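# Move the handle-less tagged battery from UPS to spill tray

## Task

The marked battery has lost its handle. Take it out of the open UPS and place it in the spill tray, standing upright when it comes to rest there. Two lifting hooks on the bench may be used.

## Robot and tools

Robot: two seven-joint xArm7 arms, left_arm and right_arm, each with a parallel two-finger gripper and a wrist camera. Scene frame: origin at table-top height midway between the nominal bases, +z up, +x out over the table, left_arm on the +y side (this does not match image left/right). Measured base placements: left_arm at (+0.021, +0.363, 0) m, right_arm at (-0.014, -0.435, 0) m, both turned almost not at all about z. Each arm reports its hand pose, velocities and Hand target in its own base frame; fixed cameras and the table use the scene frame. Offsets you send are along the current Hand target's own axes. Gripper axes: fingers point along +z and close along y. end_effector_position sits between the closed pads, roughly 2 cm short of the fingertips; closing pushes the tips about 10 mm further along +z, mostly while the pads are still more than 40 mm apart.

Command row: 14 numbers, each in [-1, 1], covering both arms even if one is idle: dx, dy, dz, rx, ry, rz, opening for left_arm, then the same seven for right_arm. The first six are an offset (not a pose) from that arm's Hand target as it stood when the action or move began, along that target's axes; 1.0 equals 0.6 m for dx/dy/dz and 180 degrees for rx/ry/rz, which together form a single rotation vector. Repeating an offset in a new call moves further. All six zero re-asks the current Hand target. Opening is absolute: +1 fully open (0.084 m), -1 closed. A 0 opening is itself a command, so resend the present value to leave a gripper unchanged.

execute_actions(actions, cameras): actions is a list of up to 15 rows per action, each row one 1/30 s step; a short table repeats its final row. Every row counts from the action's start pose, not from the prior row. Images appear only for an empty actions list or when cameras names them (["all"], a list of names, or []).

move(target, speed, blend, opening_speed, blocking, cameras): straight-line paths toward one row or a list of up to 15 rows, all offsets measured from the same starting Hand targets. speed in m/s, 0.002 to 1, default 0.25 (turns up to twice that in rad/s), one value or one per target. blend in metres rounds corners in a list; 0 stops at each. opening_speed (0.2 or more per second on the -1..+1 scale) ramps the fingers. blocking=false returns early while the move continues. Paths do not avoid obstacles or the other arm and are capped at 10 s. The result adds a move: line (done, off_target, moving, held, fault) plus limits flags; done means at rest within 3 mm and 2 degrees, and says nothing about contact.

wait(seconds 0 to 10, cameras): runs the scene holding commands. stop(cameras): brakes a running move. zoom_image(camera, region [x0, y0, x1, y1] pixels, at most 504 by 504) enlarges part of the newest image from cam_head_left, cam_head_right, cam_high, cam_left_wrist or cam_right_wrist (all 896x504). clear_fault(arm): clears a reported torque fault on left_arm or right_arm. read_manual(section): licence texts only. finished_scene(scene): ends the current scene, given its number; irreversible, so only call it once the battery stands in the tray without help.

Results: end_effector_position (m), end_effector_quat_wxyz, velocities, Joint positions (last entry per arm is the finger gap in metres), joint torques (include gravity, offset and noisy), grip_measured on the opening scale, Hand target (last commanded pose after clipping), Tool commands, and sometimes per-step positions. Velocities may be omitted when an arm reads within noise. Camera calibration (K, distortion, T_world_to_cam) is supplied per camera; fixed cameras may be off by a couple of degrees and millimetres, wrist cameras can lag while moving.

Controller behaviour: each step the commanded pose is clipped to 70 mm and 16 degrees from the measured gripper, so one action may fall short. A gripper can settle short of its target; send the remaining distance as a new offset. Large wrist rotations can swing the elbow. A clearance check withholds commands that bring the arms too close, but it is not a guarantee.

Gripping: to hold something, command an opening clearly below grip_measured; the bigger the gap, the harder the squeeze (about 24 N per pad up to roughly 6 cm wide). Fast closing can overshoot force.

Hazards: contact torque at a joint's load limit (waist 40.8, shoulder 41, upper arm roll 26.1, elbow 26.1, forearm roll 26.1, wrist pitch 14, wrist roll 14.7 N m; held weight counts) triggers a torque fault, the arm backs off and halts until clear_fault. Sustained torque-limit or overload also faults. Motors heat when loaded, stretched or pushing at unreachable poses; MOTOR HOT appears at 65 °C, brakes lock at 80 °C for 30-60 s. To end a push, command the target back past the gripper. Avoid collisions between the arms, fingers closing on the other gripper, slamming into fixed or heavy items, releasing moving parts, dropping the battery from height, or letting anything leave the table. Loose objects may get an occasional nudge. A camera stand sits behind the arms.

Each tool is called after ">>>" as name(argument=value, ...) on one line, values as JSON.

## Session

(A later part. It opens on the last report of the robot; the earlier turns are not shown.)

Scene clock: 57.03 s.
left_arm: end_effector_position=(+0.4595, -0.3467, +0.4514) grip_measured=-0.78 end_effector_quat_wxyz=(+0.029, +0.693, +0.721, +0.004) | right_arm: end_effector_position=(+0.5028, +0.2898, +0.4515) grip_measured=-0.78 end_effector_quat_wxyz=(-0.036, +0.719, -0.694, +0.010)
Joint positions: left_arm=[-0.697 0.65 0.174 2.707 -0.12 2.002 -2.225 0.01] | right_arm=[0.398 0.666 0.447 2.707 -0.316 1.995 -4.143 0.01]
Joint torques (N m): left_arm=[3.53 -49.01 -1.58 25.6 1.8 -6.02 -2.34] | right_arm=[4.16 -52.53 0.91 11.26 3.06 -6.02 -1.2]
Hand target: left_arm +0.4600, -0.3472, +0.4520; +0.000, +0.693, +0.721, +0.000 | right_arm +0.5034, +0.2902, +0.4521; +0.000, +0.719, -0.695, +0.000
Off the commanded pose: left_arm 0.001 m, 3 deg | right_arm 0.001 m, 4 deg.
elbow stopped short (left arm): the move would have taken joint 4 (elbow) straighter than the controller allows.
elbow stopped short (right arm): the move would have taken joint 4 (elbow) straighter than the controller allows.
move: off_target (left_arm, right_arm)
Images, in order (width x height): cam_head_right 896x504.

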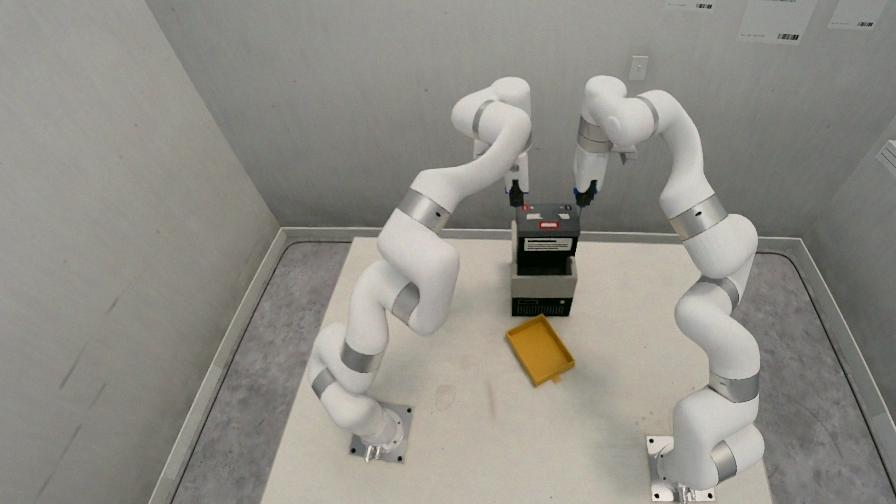

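>>> move(target=[[0.0008,-0.0355,0,0,0,0.0664,-1,-0.0083,0.0898,0,0,0,0.0664,-1],[-0.0033,-0.0723,0,0,0,0.1329,-1,-0.0222,0.1782,0,0,0,0.1329,-1],[-0.013,-0.112,0,0,0,0.1993,-1,-0.0415,0.2643,0,0,0,0.1993,-1],[-0.027,-0.1548,0,0,0,0.2657,-1,-0.065,0.3467,0,0,0,0.2657,-1],[-0.045,-0.202,0,0,0,0.3322,-1,-0.0923,0.425,0,0,0,0.3322,-1]], speed=0.09, blend=[0.005,0.005,0.005,0.005,0], cameras=["cam_head_right","cam_high","cam_left_wrist","cam_right_wrist"])

>>> zoom_image(camera="cam_head_right", region=[440, 180, 640, 400])

Scene clock: 63.53 s.
left_arm: end_effector_position=(+0.3400, -0.3790, +0.4519) grip_measured=-0.78 end_effector_quat_wxyz=(+0.000, +0.960, +0.280, +0.000) | right_arm: end_effector_position=(+0.2467, +0.3368, +0.4521) grip_measured=-0.78 end_effector_quat_wxyz=(+0.000, -0.277, +0.961, +0.000)
Joint positions: left_arm=[-0.849 0.25 0.013 2.089 -0.003 1.839 -1.405 0.01] | right_arm=[0.324 -0.134 0.544 1.646 0.07 1.76 -2.826 0.01]
Joint torques (N m): left_arm=[-4.14 -30.86 -1.86 13.65 2.22 -3.66 2.25] | right_arm=[2.91 -21.5 0.9 9.29 2.49 -3.41 1.15]
Hand target: left_arm +0.3400, -0.3790, +0.4519; +0.000, +0.960, +0.280, +0.000 | right_arm +0.2467, +0.3368, +0.4522; +0.000, -0.277, +0.961, +0.000
Off the commanded pose: left_arm 0.000 m, 0 deg | right_arm 0.000 m, 0 deg.
elbow stopped short (left arm): the move would have taken joint 4 (elbow) straighter than the controller allows.
move: done
camera_calibration:
cam_left_wrist: T_world_to_cam=[[0.536191, -0.843582, 0.029464, -0.482831], [-0.844053, -0.536192, 0.00852659, 0.144516], [0.00860547, -0.0294411, -0.999529, 0.569584], [0, 0, 0, 1]] pos_world=[0.375967, -0.31305, 0.58231]
cam_right_wrist: T_world_to_cam=[[-0.516065, 0.85655, 0.000502534, -0.128301], [0.856441, 0.51599, 0.0162289, -0.330577], [0.0136416, 0.00880556, -0.999868, 0.577932], [0, 0, 0, 1]] pos_world=[0.209024, 0.275382, 0.583285]
Images, in order (width x height): cam_head_right 896x504, cam_high 896x504, cam_left_wrist 896x504, cam_right_wrist 896x504.

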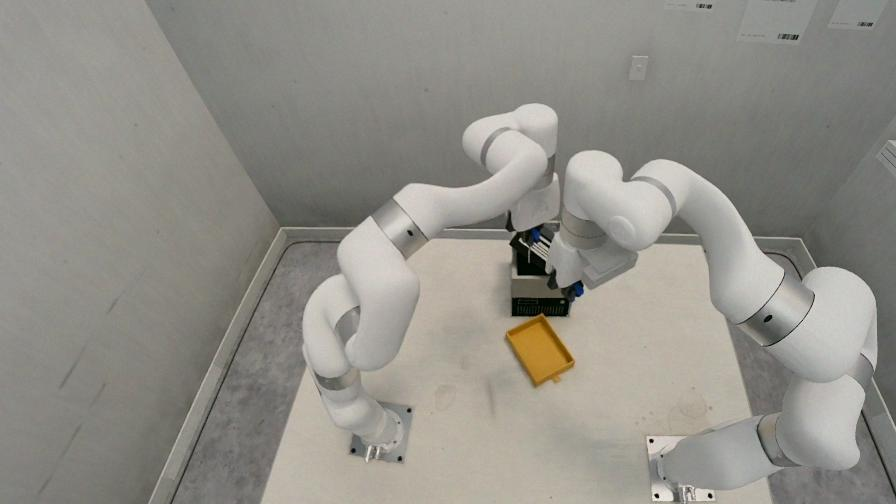

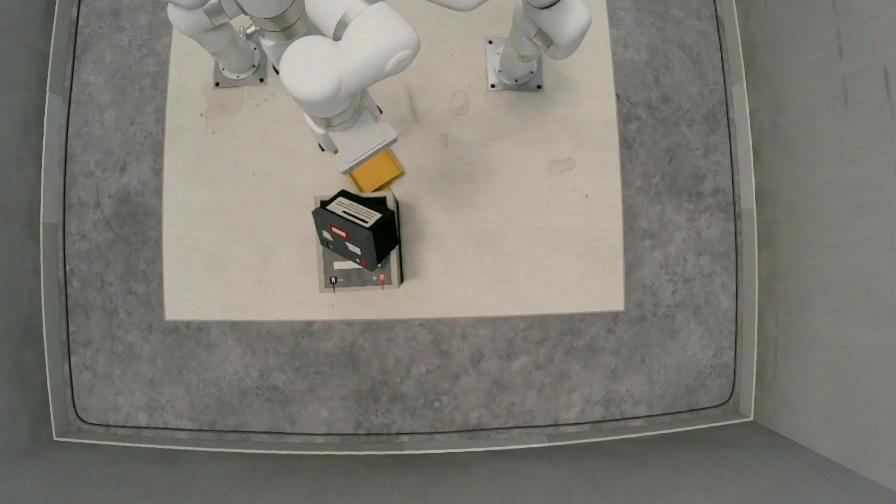

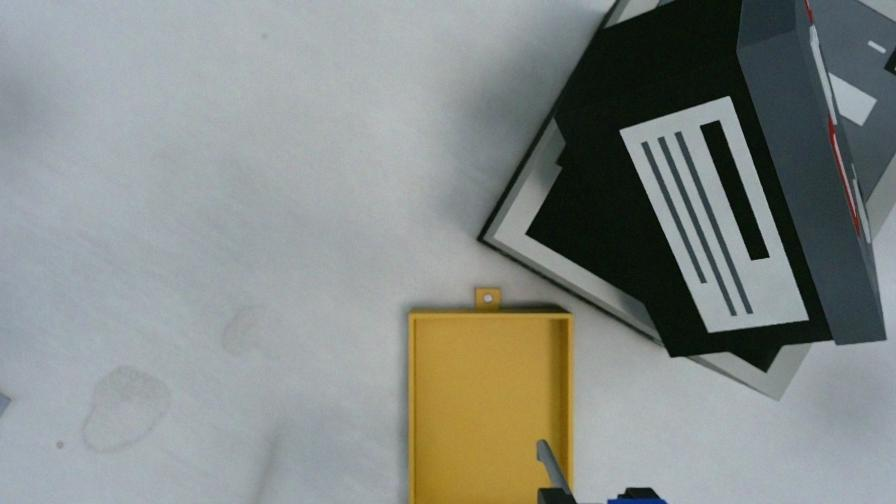

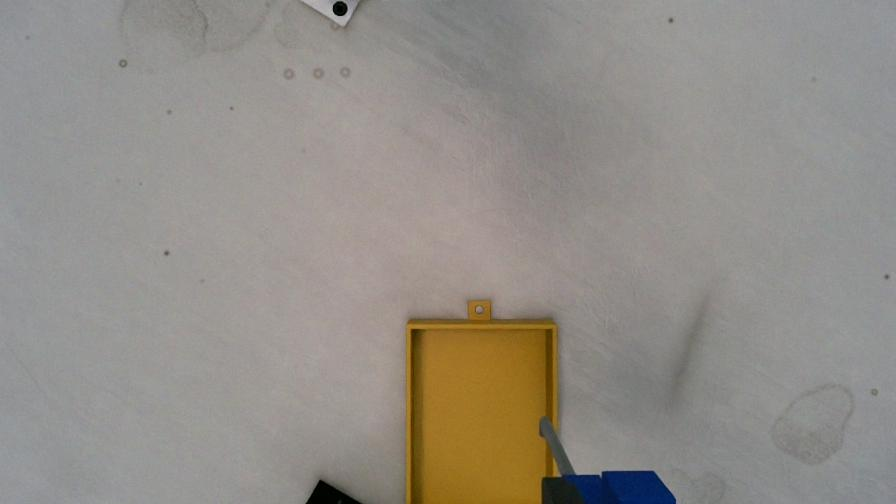

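Scaled by 2.291 from the camera's 896x504 image, which has a finer 1280x720 frame.

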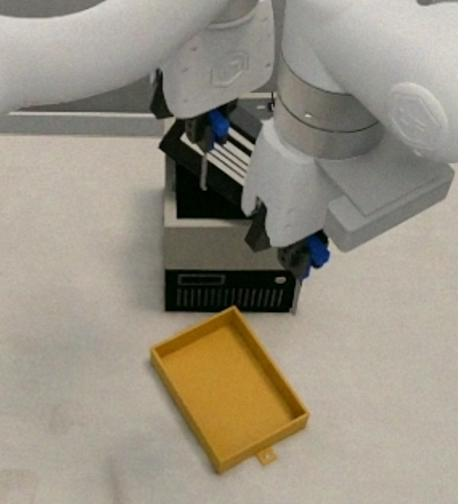

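>>> zoom_image(camera="cam_high", region=[290, 170, 430, 310])

>>> zoom_image(camera="cam_left_wrist", region=[460, 0, 896, 420])

>>> zoom_image(camera="cam_head_right", region=[490, 200, 600, 330])

Scaled by 3.600 from the camera's 896x504 image, which has a finer 1280x720 frame.

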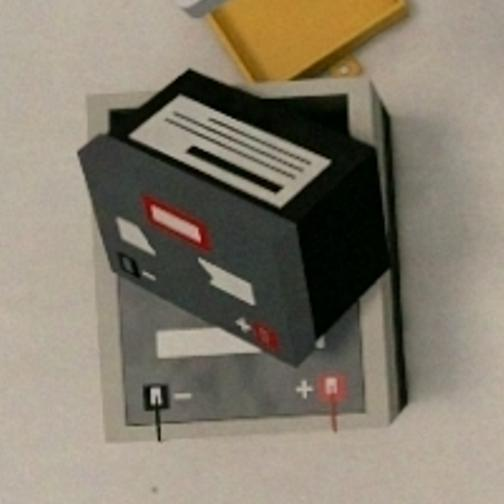

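Scaled by 1.156 from the camera's 896x504 image, which has a finer 1280x720 frame.

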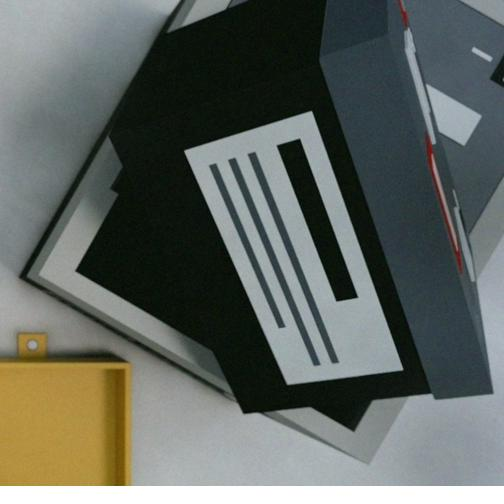

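Scaled by 3.877 from the camera's 896x504 image, which has a finer 1280x720 frame.

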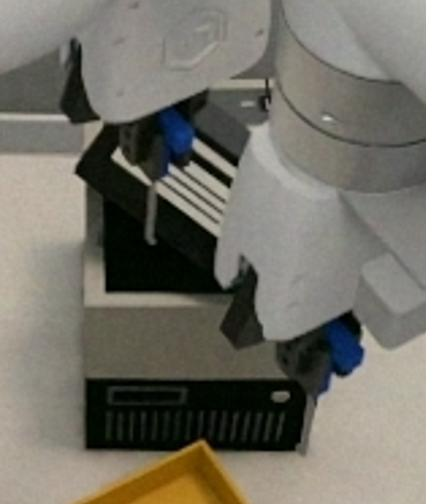

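>>> move(target=[[0.134,-0.211,0,0,0,0,-1,0.1775,-0.2823,0,0,0,0,-1],[0.3588,-0.1783,0.2167,-0.2648,0.1452,0.6393,-1,-0.1825,-0.5207,0.2167,-0.2648,0.1452,0.6393,-1]], speed=0.5, blend=[0.04,0], cameras=["all"])

Scene clock: 68.37 s.
left_arm: end_effector_position=(+0.4642, -0.1731, +0.3220) grip_measured=-0.78 end_effector_quat_wxyz=(+0.270, +0.653, -0.654, +0.271) | right_arm: end_effector_position=(+0.5057, +0.1306, +0.3222) grip_measured=-0.78 end_effector_quat_wxyz=(-0.270, +0.655, +0.651, +0.271)
Joint positions: left_arm=[-1.354 -0.133 1.266 1.163 -0.705 1.22 1.743 0.01] | right_arm=[-0.073 0.108 0 1.349 0.8 1.386 -1.853 0.01]
Joint torques (N m): left_arm=[-4.12 0.02 -0.35 22.27 -2.92 0.86 2.25] | right_arm=[3.12 -17.78 2.9 9.96 3.65 -2.22 1.28]
Hand target: left_arm +0.4642, -0.1731, +0.3220; +0.270, +0.653, -0.654, +0.271 | right_arm +0.5057, +0.1306, +0.3222; -0.270, +0.655, +0.651, +0.271
Off the commanded pose: left_arm 0.000 m, 0 deg | right_arm 0.000 m, 0 deg.
move: done; limits=paced
camera_calibration:
cam_left_wrist: T_world_to_cam=[[-0.999564, 0.0221565, 0.0194946, 0.494106], [0.00216095, 0.713744, -0.700403, 0.412583], [-0.0294326, -0.700056, -0.713481, 0.254274], [0, 0, 0, 1]] pos_world=[0.500483, -0.12742, 0.460762]
cam_right_wrist: T_world_to_cam=[[0.999701, -0.0205834, -0.0131878, -0.4655], [-0.023965, -0.718734, -0.694872, 0.391637], [0.00482427, 0.69498, -0.719012, 0.270674], [0, 0, 0, 1]] pos_world=[0.47344, 0.083788, 0.460617]

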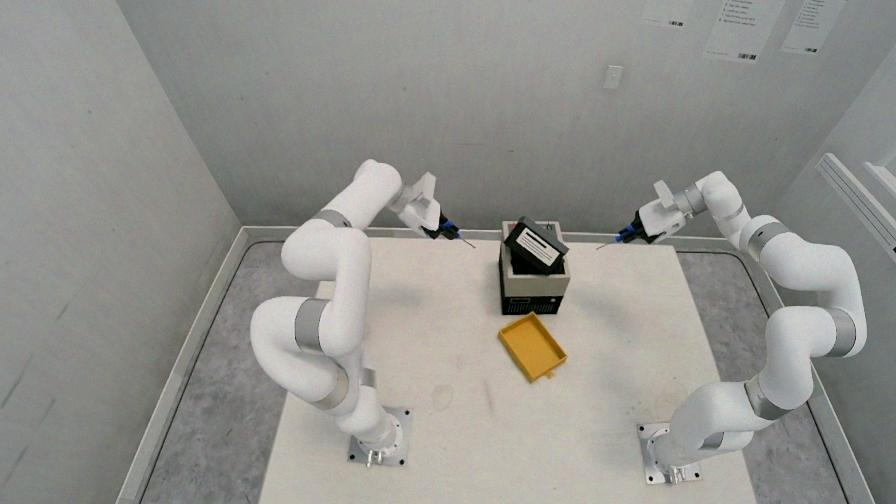

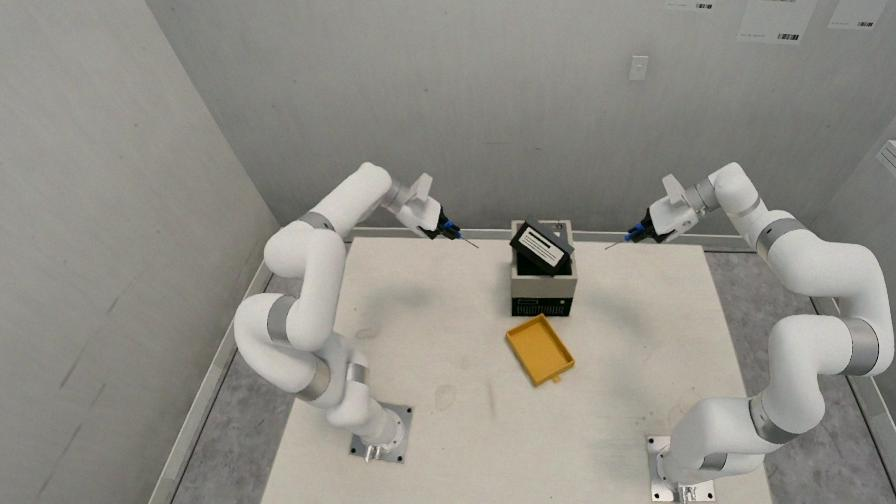

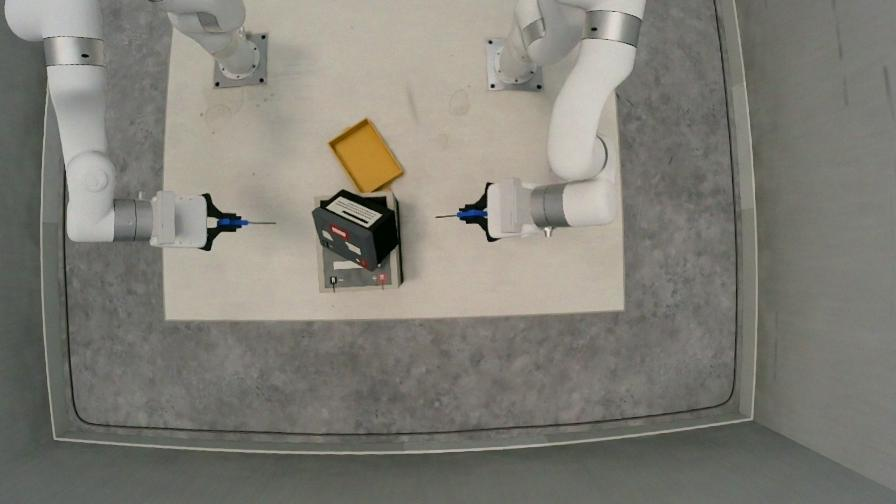

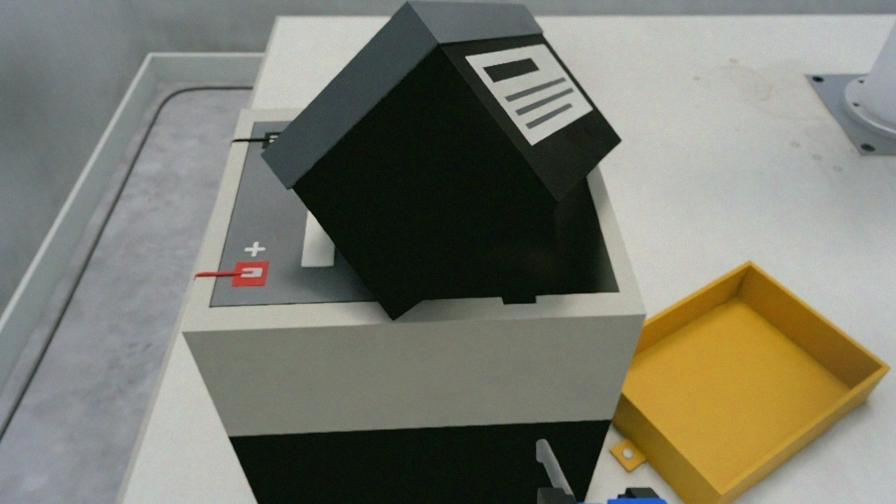

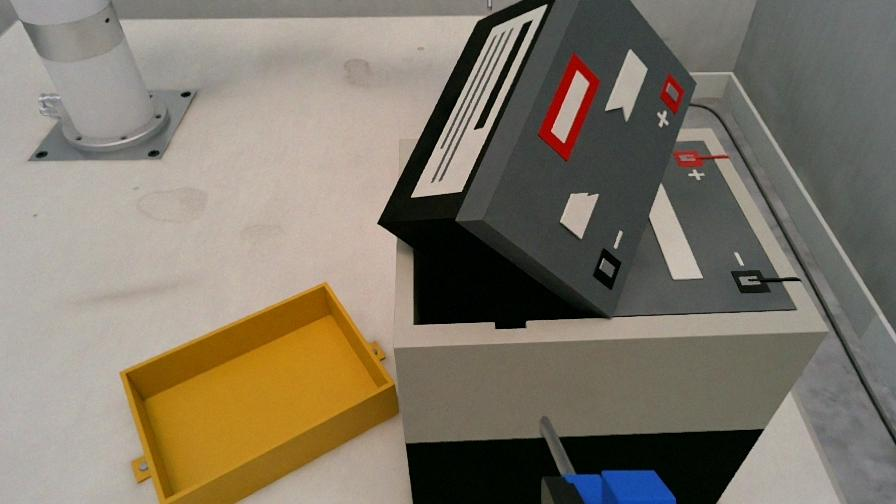

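>>> zoom_image(camera="cam_left_wrist", region=[250, 0, 630, 330])

>>> zoom_image(camera="cam_right_wrist", region=[370, 120, 670, 340])

Scaled by 1.326 from the camera's 896x504 image, which has a finer 1280x720 frame.

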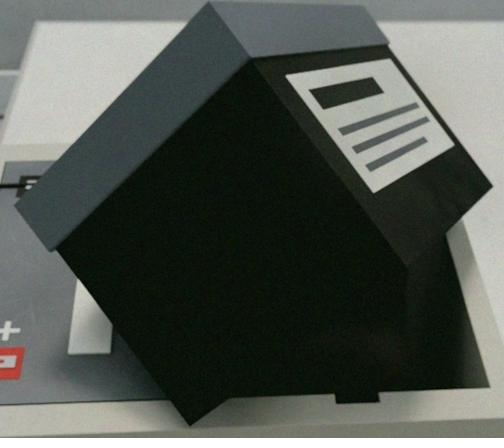

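Scaled by 1.680 from the camera's 896x504 image, which has a finer 1280x720 frame.

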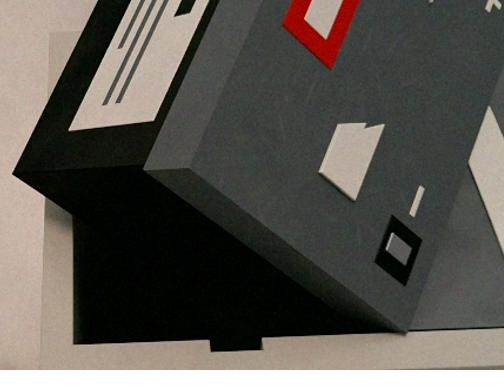

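>>> move(target=[[0,0,-0.08,0,0,0,-1,0.2322,0.1233,0.0483,-0.2439,0.2359,0.101,-1],[0,0,-0.08,0,0,0,-1,0.2813,0.1288,0.2323,-0.2439,0.2359,0.101,-1]], speed=[0.4,0.2], cameras=["cam_high","cam_left_wrist","cam_head_right"])

>>> zoom_image(camera="cam_high", region=[290, 150, 430, 310])

Scene clock: 78.33 s.
left_arm: end_effector_position=(+0.4642, -0.1391, +0.3560) grip_measured=-0.78 end_effector_quat_wxyz=(+0.270, +0.653, -0.654, +0.271) | right_arm: end_effector_position=(+0.5843, +0.3480, +0.3429) grip_measured=-0.78 end_effector_quat_wxyz=(-0.261, +0.657, +0.261, +0.657)
Joint positions: left_arm=[-1.31 -0.183 1.272 1.244 -0.632 1.319 1.701 0.01] | right_arm=[0.215 0.188 0.274 1.148 2.677 0.642 -2.813 0.01]
Joint torques (N m): left_arm=[4.36 -8.86 -1.6 22.05 1.38 0.78 -2.24] | right_arm=[3.39 -18.67 3.87 13.18 2.74 0.89 -1.25]
Hand target: left_arm +0.4642, -0.1391, +0.3560; +0.270, +0.653, -0.654, +0.271 | right_arm +0.5843, +0.3480, +0.3429; -0.261, +0.657, +0.261, +0.657
Off the commanded pose: left_arm 0.000 m, 0 deg | right_arm 0.000 m, 0 deg.
move: done
camera_calibration:
cam_left_wrist: T_world_to_cam=[[-0.999561, 0.0222264, 0.019566, 0.492762], [0.00216079, 0.713744, -0.700403, 0.412201], [-0.0295325, -0.700054, -0.713479, 0.302316], [0, 0, 0, 1]] pos_world=[0.500583, -0.0935204, 0.494762]
Images, in order (width x height): cam_head_right 896x504, cam_high 896x504, cam_left_wrist 896x504.

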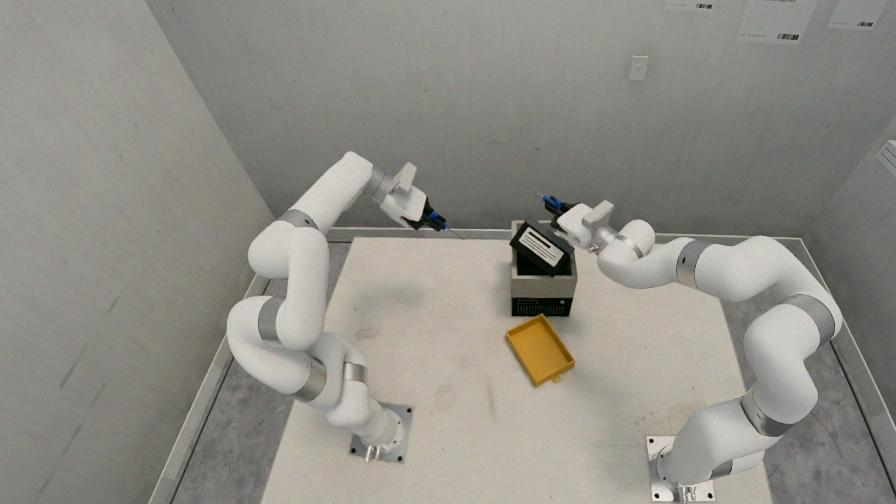

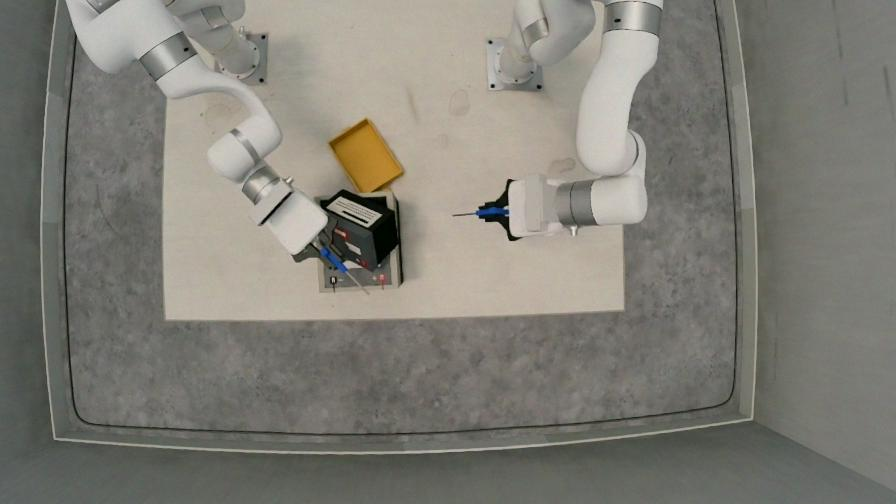

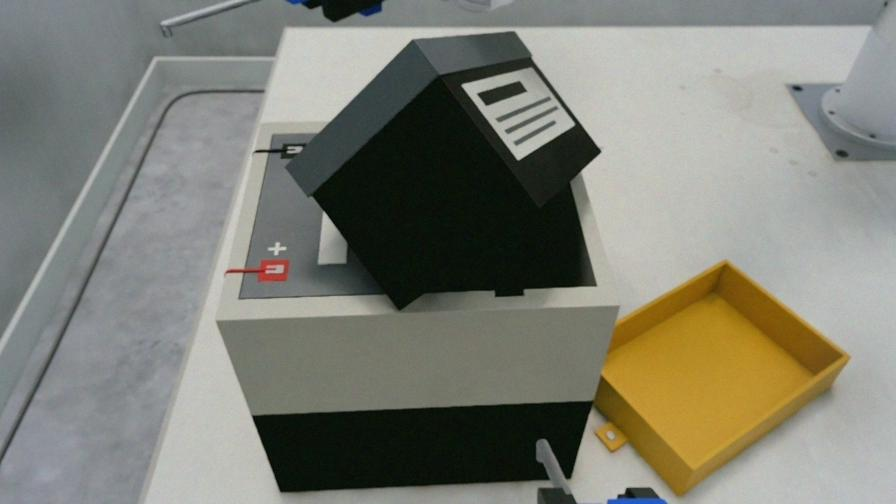

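Scaled by 3.150 from the camera's 896x504 image, which has a finer 1280x720 frame.

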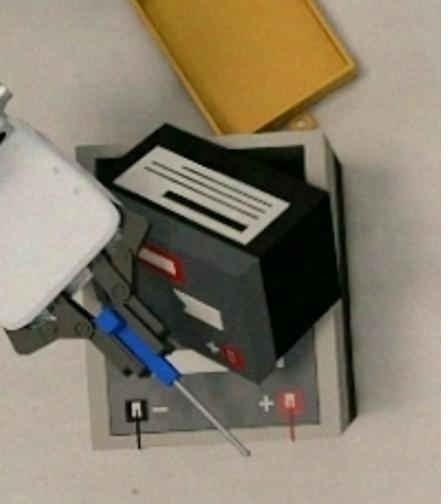

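>>> move(target=[0,0,0,0,0,0,-1,0,-0.1,0,0,0,0,-1], speed=0.06, cameras=["cam_high","cam_left_wrist","cam_head_right"])

>>> zoom_image(camera="cam_high", region=[290, 150, 430, 310])

Scene clock: 79.90 s.
left_arm: end_effector_position=(+0.4642, -0.1391, +0.3560) grip_measured=-0.78 end_effector_quat_wxyz=(+0.270, +0.653, -0.654, +0.271) | right_arm: end_effector_position=(+0.5433, +0.3917, +0.3432) grip_measured=-0.78 end_effector_quat_wxyz=(-0.261, +0.657, +0.261, +0.657)
Joint positions: left_arm=[-1.31 -0.183 1.272 1.244 -0.632 1.319 1.701 0.01] | right_arm=[0.286 0.149 0.313 1.106 2.864 0.618 -2.96 0.01]
Joint torques (N m): left_arm=[4.33 -8.96 -1.56 22.19 1.46 0.6 -2.03] | right_arm=[10 -12.65 13.48 -0.58 1.73 -4.99 -0.96]
Hand target: left_arm +0.4642, -0.1391, +0.3560; +0.270, +0.653, -0.654, +0.271 | right_arm +0.5432, +0.3917, +0.3429; -0.261, +0.657, +0.261, +0.657
Off the commanded pose: left_arm 0.000 m, 0 deg | right_arm 0.000 m, 0 deg.
move: done
camera_calibration:
cam_left_wrist: T_world_to_cam=[[-0.999561, 0.0222264, 0.019566, 0.492762], [0.00216079, 0.713744, -0.700403, 0.412201], [-0.0295325, -0.700054, -0.713479, 0.302316], [0, 0, 0, 1]] pos_world=[0.500583, -0.0935204, 0.494762]
Images, in order (width x height): cam_head_right 896x504, cam_high 896x504, cam_left_wrist 896x504.

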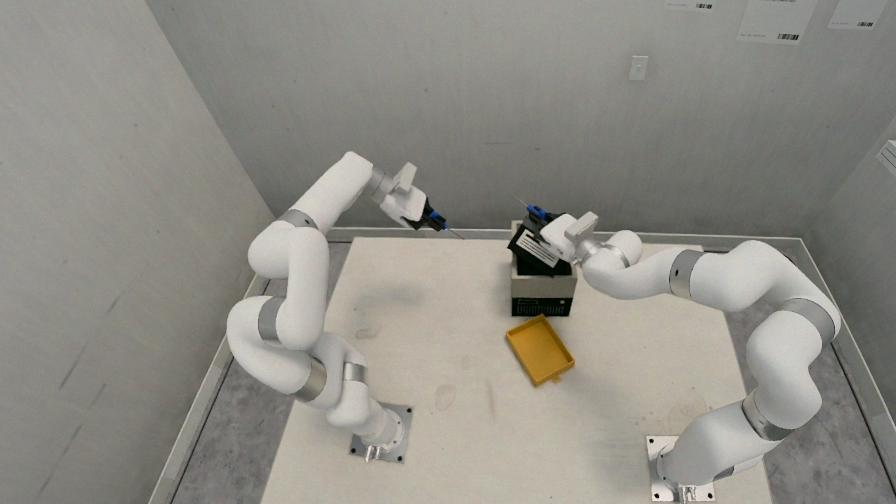

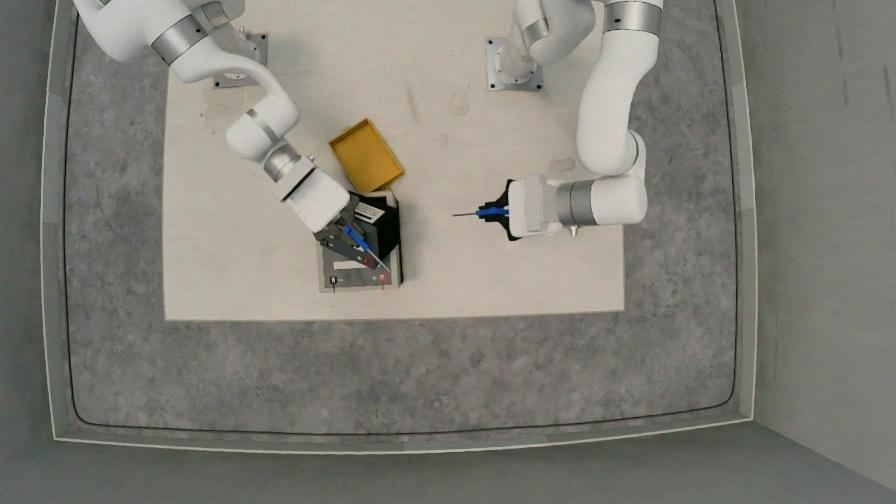

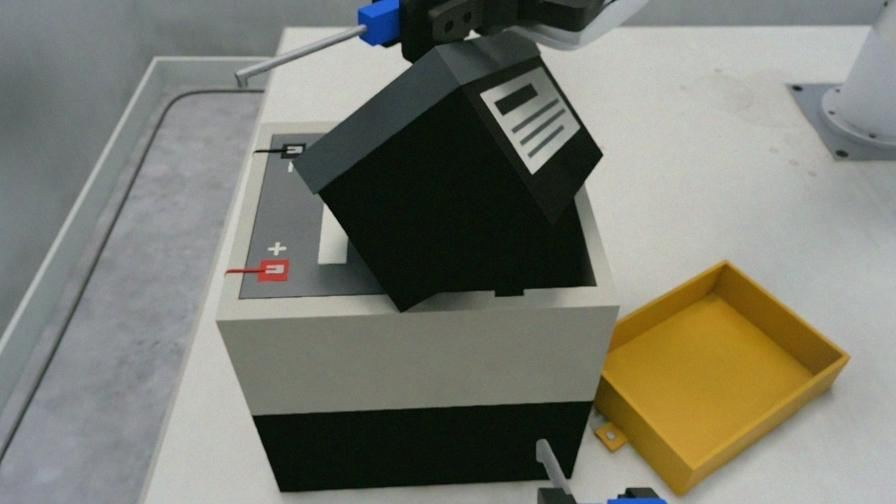

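Scaled by 3.150 from the camera's 896x504 image, which has a finer 1280x720 frame.

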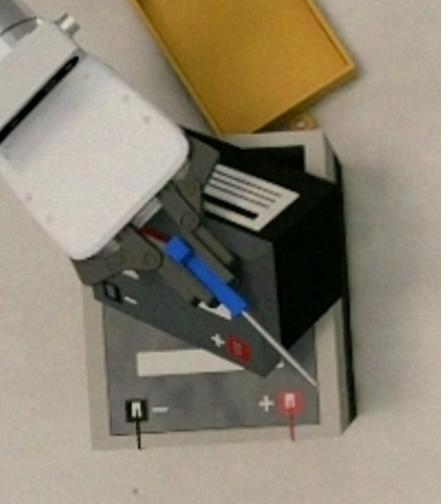

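>>> move(target=[0,0,0,0,0,0,-1,0,-0.075,0,0,0,0,-1], speed=0.05, cameras=["cam_high","cam_left_wrist"])

>>> zoom_image(camera="cam_high", region=[290, 150, 430, 310])

Scene clock: 81.33 s.
left_arm: end_effector_position=(+0.4642, -0.1391, +0.3560) grip_measured=-0.78 end_effector_quat_wxyz=(+0.270, +0.653, -0.654, +0.271) | right_arm: end_effector_position=(+0.5123, +0.4245, +0.3428) grip_measured=-0.78 end_effector_quat_wxyz=(-0.261, +0.657, +0.261, +0.657)
Joint positions: left_arm=[-1.31 -0.183 1.272 1.244 -0.632 1.319 1.701 0.01] | right_arm=[0.342 0.133 0.342 1.088 3.011 0.608 -3.08 0.01]
Joint torques (N m): left_arm=[4.19 -8.69 -1.64 22.2 1.22 0.42 -1.95] | right_arm=[2.35 -2.2 -0.02 -1.37 2.63 -5.49 -1.39]
Hand target: left_arm +0.4642, -0.1391, +0.3560; +0.270, +0.653, -0.654, +0.271 | right_arm +0.5124, +0.4245, +0.3429; -0.261, +0.657, +0.261, +0.657
Off the commanded pose: left_arm 0.000 m, 0 deg | right_arm 0.000 m, 0 deg.
move: done
camera_calibration:
cam_left_wrist: T_world_to_cam=[[-0.999561, 0.0222264, 0.019566, 0.492762], [0.00216079, 0.713744, -0.700403, 0.412201], [-0.0295325, -0.700054, -0.713479, 0.302316], [0, 0, 0, 1]] pos_world=[0.500583, -0.0935204, 0.494762]
Images, in order (width x height): cam_high 896x504, cam_left_wrist 896x504.

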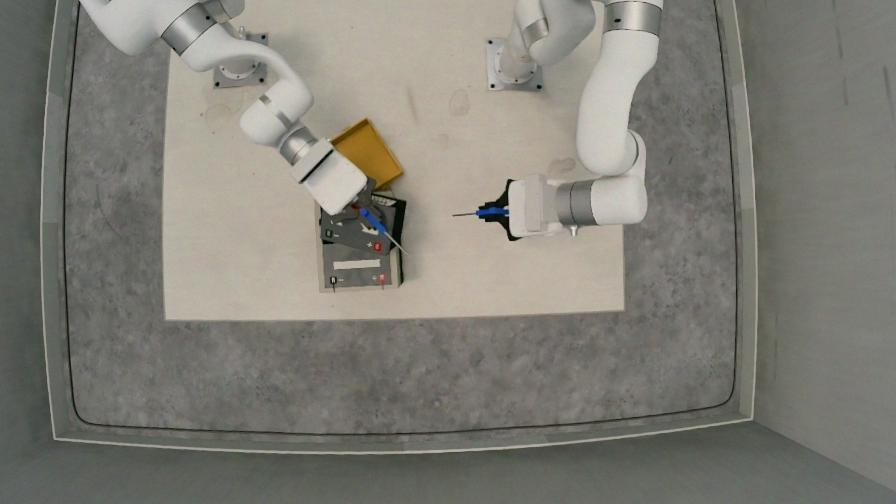

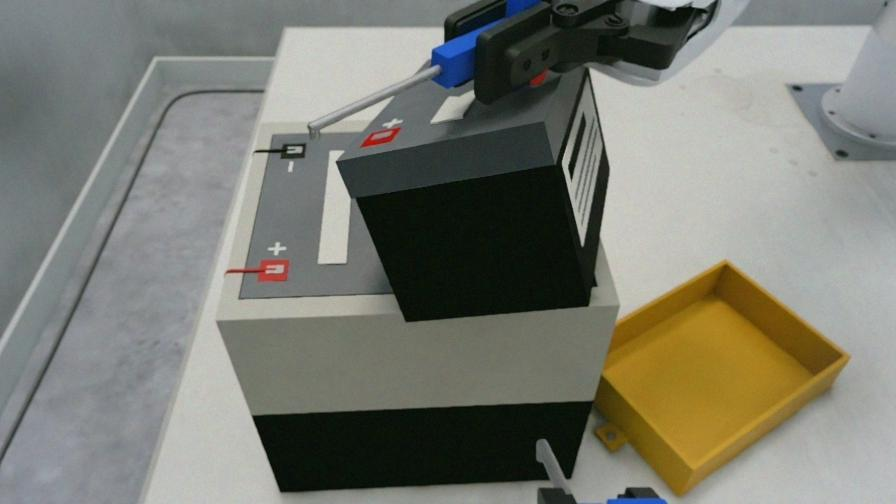

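Scaled by 3.150 from the camera's 896x504 image, which has a finer 1280x720 frame.

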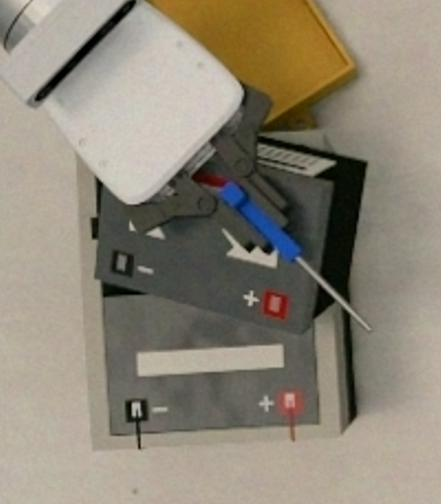

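>>> move(target=[0,0,0,0,0,0,-1,0,-0.037,0,0,0,0,-1], speed=0.04, cameras=["cam_high","cam_left_wrist"])

>>> zoom_image(camera="cam_high", region=[290, 150, 430, 310])

Scene clock: 82.40 s.
left_arm: end_effector_position=(+0.4642, -0.1391, +0.3560) grip_measured=-0.78 end_effector_quat_wxyz=(+0.270, +0.653, -0.654, +0.271) | right_arm: end_effector_position=(+0.4971, +0.4406, +0.3428) grip_measured=-0.78 end_effector_quat_wxyz=(-0.261, +0.657, +0.261, +0.657)
Joint positions: left_arm=[-1.31 -0.183 1.272 1.244 -0.632 1.319 1.701 0.01] | right_arm=[0.37 0.13 0.357 1.084 3.086 0.608 -3.141 0.01]
Joint torques (N m): left_arm=[4.14 -8.99 -1.73 22.2 1.12 0.39 -1.88] | right_arm=[3.04 -31.95 3.57 10.31 2.6 3.6 -1.23]
Hand target: left_arm +0.4642, -0.1391, +0.3560; +0.270, +0.653, -0.654, +0.271 | right_arm +0.4971, +0.4406, +0.3428; -0.261, +0.657, +0.261, +0.657
Off the commanded pose: left_arm 0.000 m, 0 deg | right_arm 0.000 m, 0 deg.
move: done
camera_calibration:
cam_left_wrist: T_world_to_cam=[[-0.999561, 0.0222264, 0.019566, 0.492762], [0.00216079, 0.713744, -0.700403, 0.412201], [-0.0295325, -0.700054, -0.713479, 0.302316], [0, 0, 0, 1]] pos_world=[0.500583, -0.0935204, 0.494762]
Images, in order (width x height): cam_high 896x504, cam_left_wrist 896x504.

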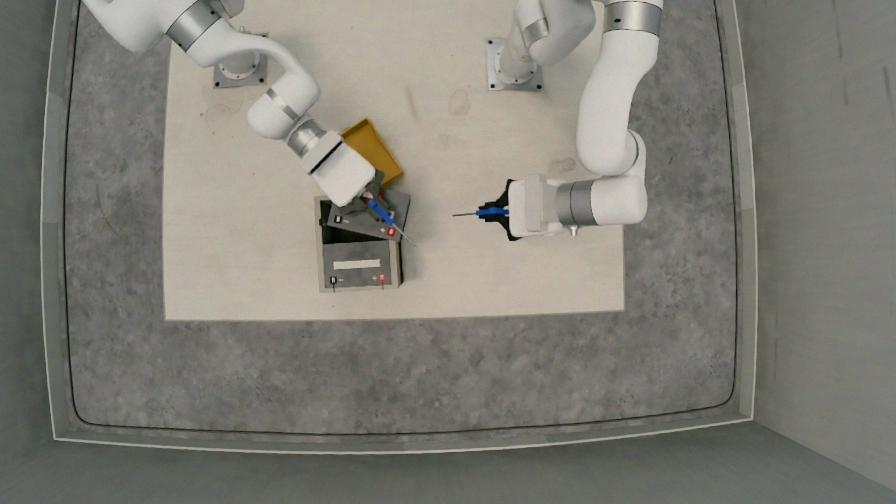

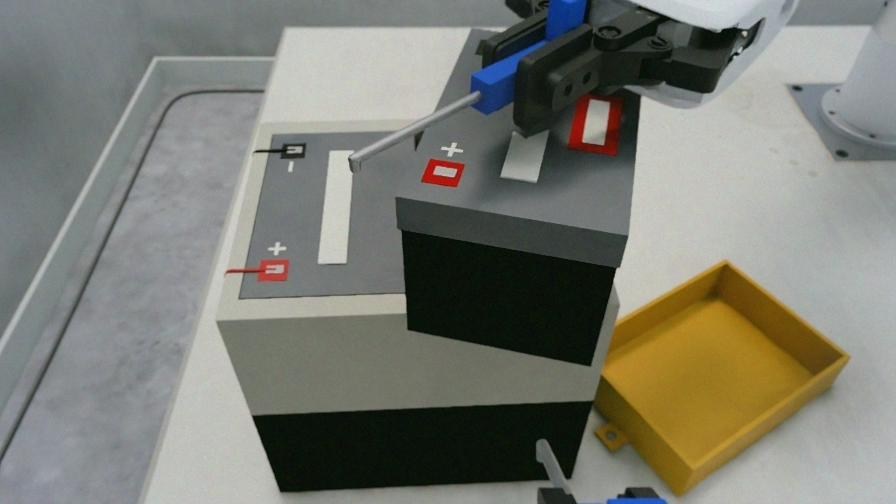

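Scaled by 3.150 from the camera's 896x504 image, which has a finer 1280x720 frame.

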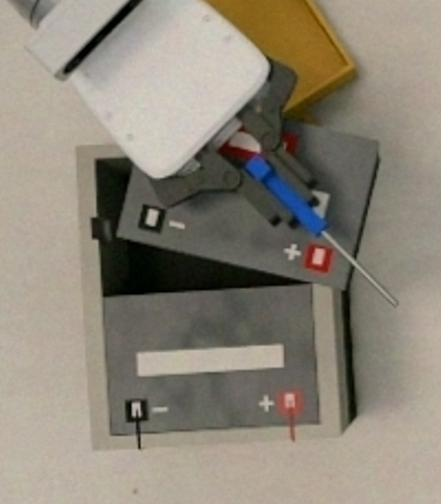

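>>> move(target=[[0,0,0,0,0,0,-1,0.15,0.03,0,0,0,0,-1],[0,0,0,0,0,0,-1,0.167,0.1,-0.3,0,0,0,-1],[0,0,0,0,0,0,-1,-0.0343,0.3837,-0.3463,0.2439,-0.2359,-0.101,-1]], speed=[0.15,0.4,0.4], blend=[0.01,0.03,0], cameras=["cam_high","cam_left_wrist","cam_right_wrist"])

>>> zoom_image(camera="cam_high", region=[290, 150, 430, 310])

Scene clock: 86.03 s.
left_arm: end_effector_position=(+0.4642, -0.1391, +0.3560) grip_measured=-0.78 end_effector_quat_wxyz=(+0.270, +0.653, -0.654, +0.271) | right_arm: end_effector_position=(+0.5037, +0.1306, +0.3225) grip_measured=-0.78 end_effector_quat_wxyz=(-0.270, +0.655, +0.651, +0.271)
Joint positions: left_arm=[-1.31 -0.183 1.272 1.244 -0.632 1.319 1.701 0.01] | right_arm=[0.292 0.11 -0.389 1.346 0.836 1.412 -1.875 0.01]
Joint torques (N m): left_arm=[4.23 -8.84 -1.58 22.17 1.06 0.22 -1.7] | right_arm=[-3.81 -16.45 -3.59 12.94 -1.47 0.28 -1.24]
Hand target: left_arm +0.4642, -0.1391, +0.3560; +0.270, +0.653, -0.654, +0.271 | right_arm +0.5037, +0.1306, +0.3224; -0.270, +0.655, +0.651, +0.271
Off the commanded pose: left_arm 0.000 m, 0 deg | right_arm 0.000 m, 0 deg.
move: done
camera_calibration:
cam_left_wrist: T_world_to_cam=[[-0.999561, 0.0222264, 0.019566, 0.492762], [0.00216079, 0.713744, -0.700403, 0.412201], [-0.0295325, -0.700054, -0.713479, 0.302316], [0, 0, 0, 1]] pos_world=[0.500583, -0.0935204, 0.494762]
cam_right_wrist: T_world_to_cam=[[0.999701, -0.0205834, -0.0131878, -0.4635], [-0.023965, -0.718734, -0.694872, 0.391656], [0.00482427, 0.69498, -0.719012, 0.270897], [0, 0, 0, 1]] pos_world=[0.47144, 0.083688, 0.460817]
Images, in order (width x height): cam_high 896x504, cam_left_wrist 896x504, cam_right_wrist 896x504.

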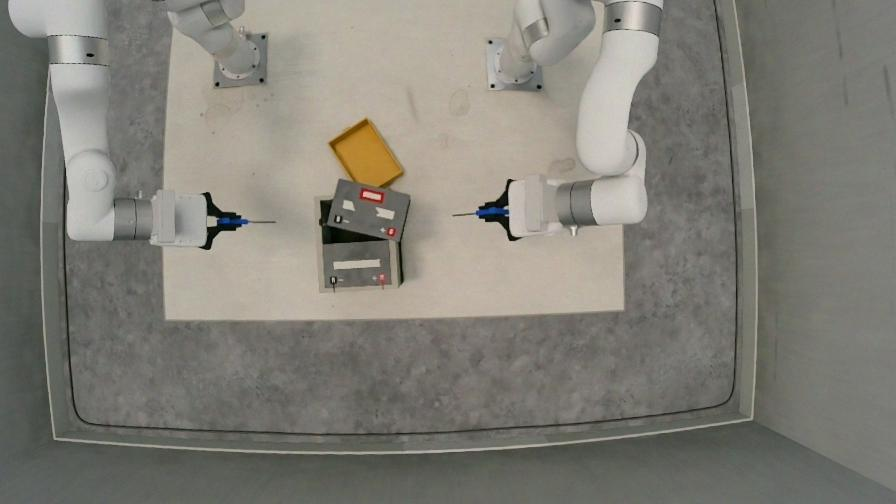

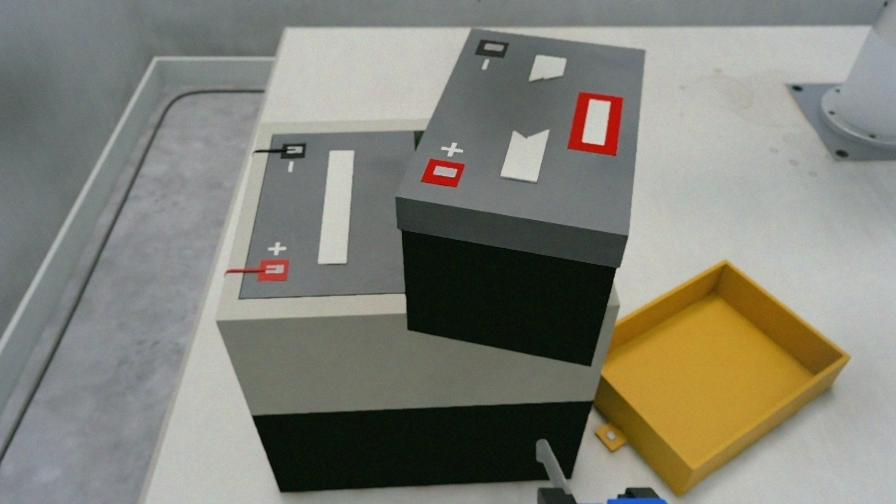

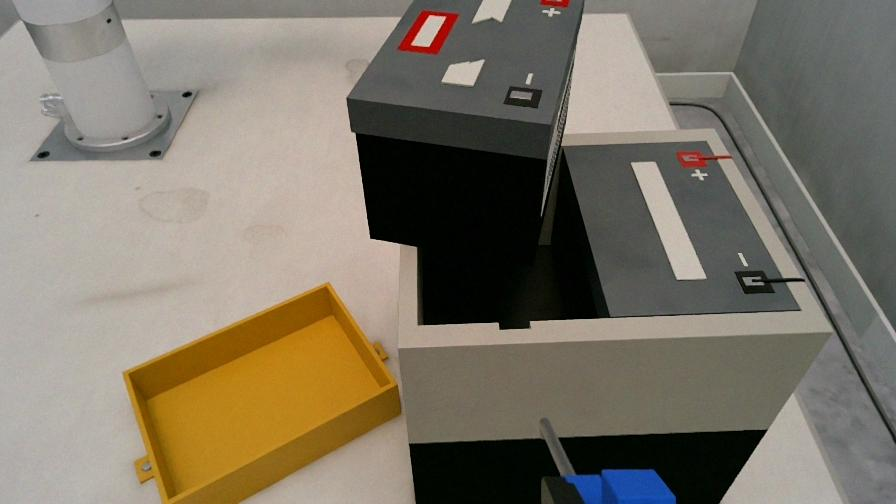

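Scaled by 3.150 from the camera's 896x504 image, which has a finer 1280x720 frame.

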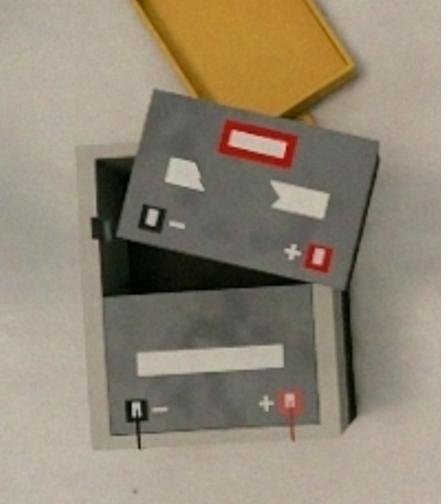

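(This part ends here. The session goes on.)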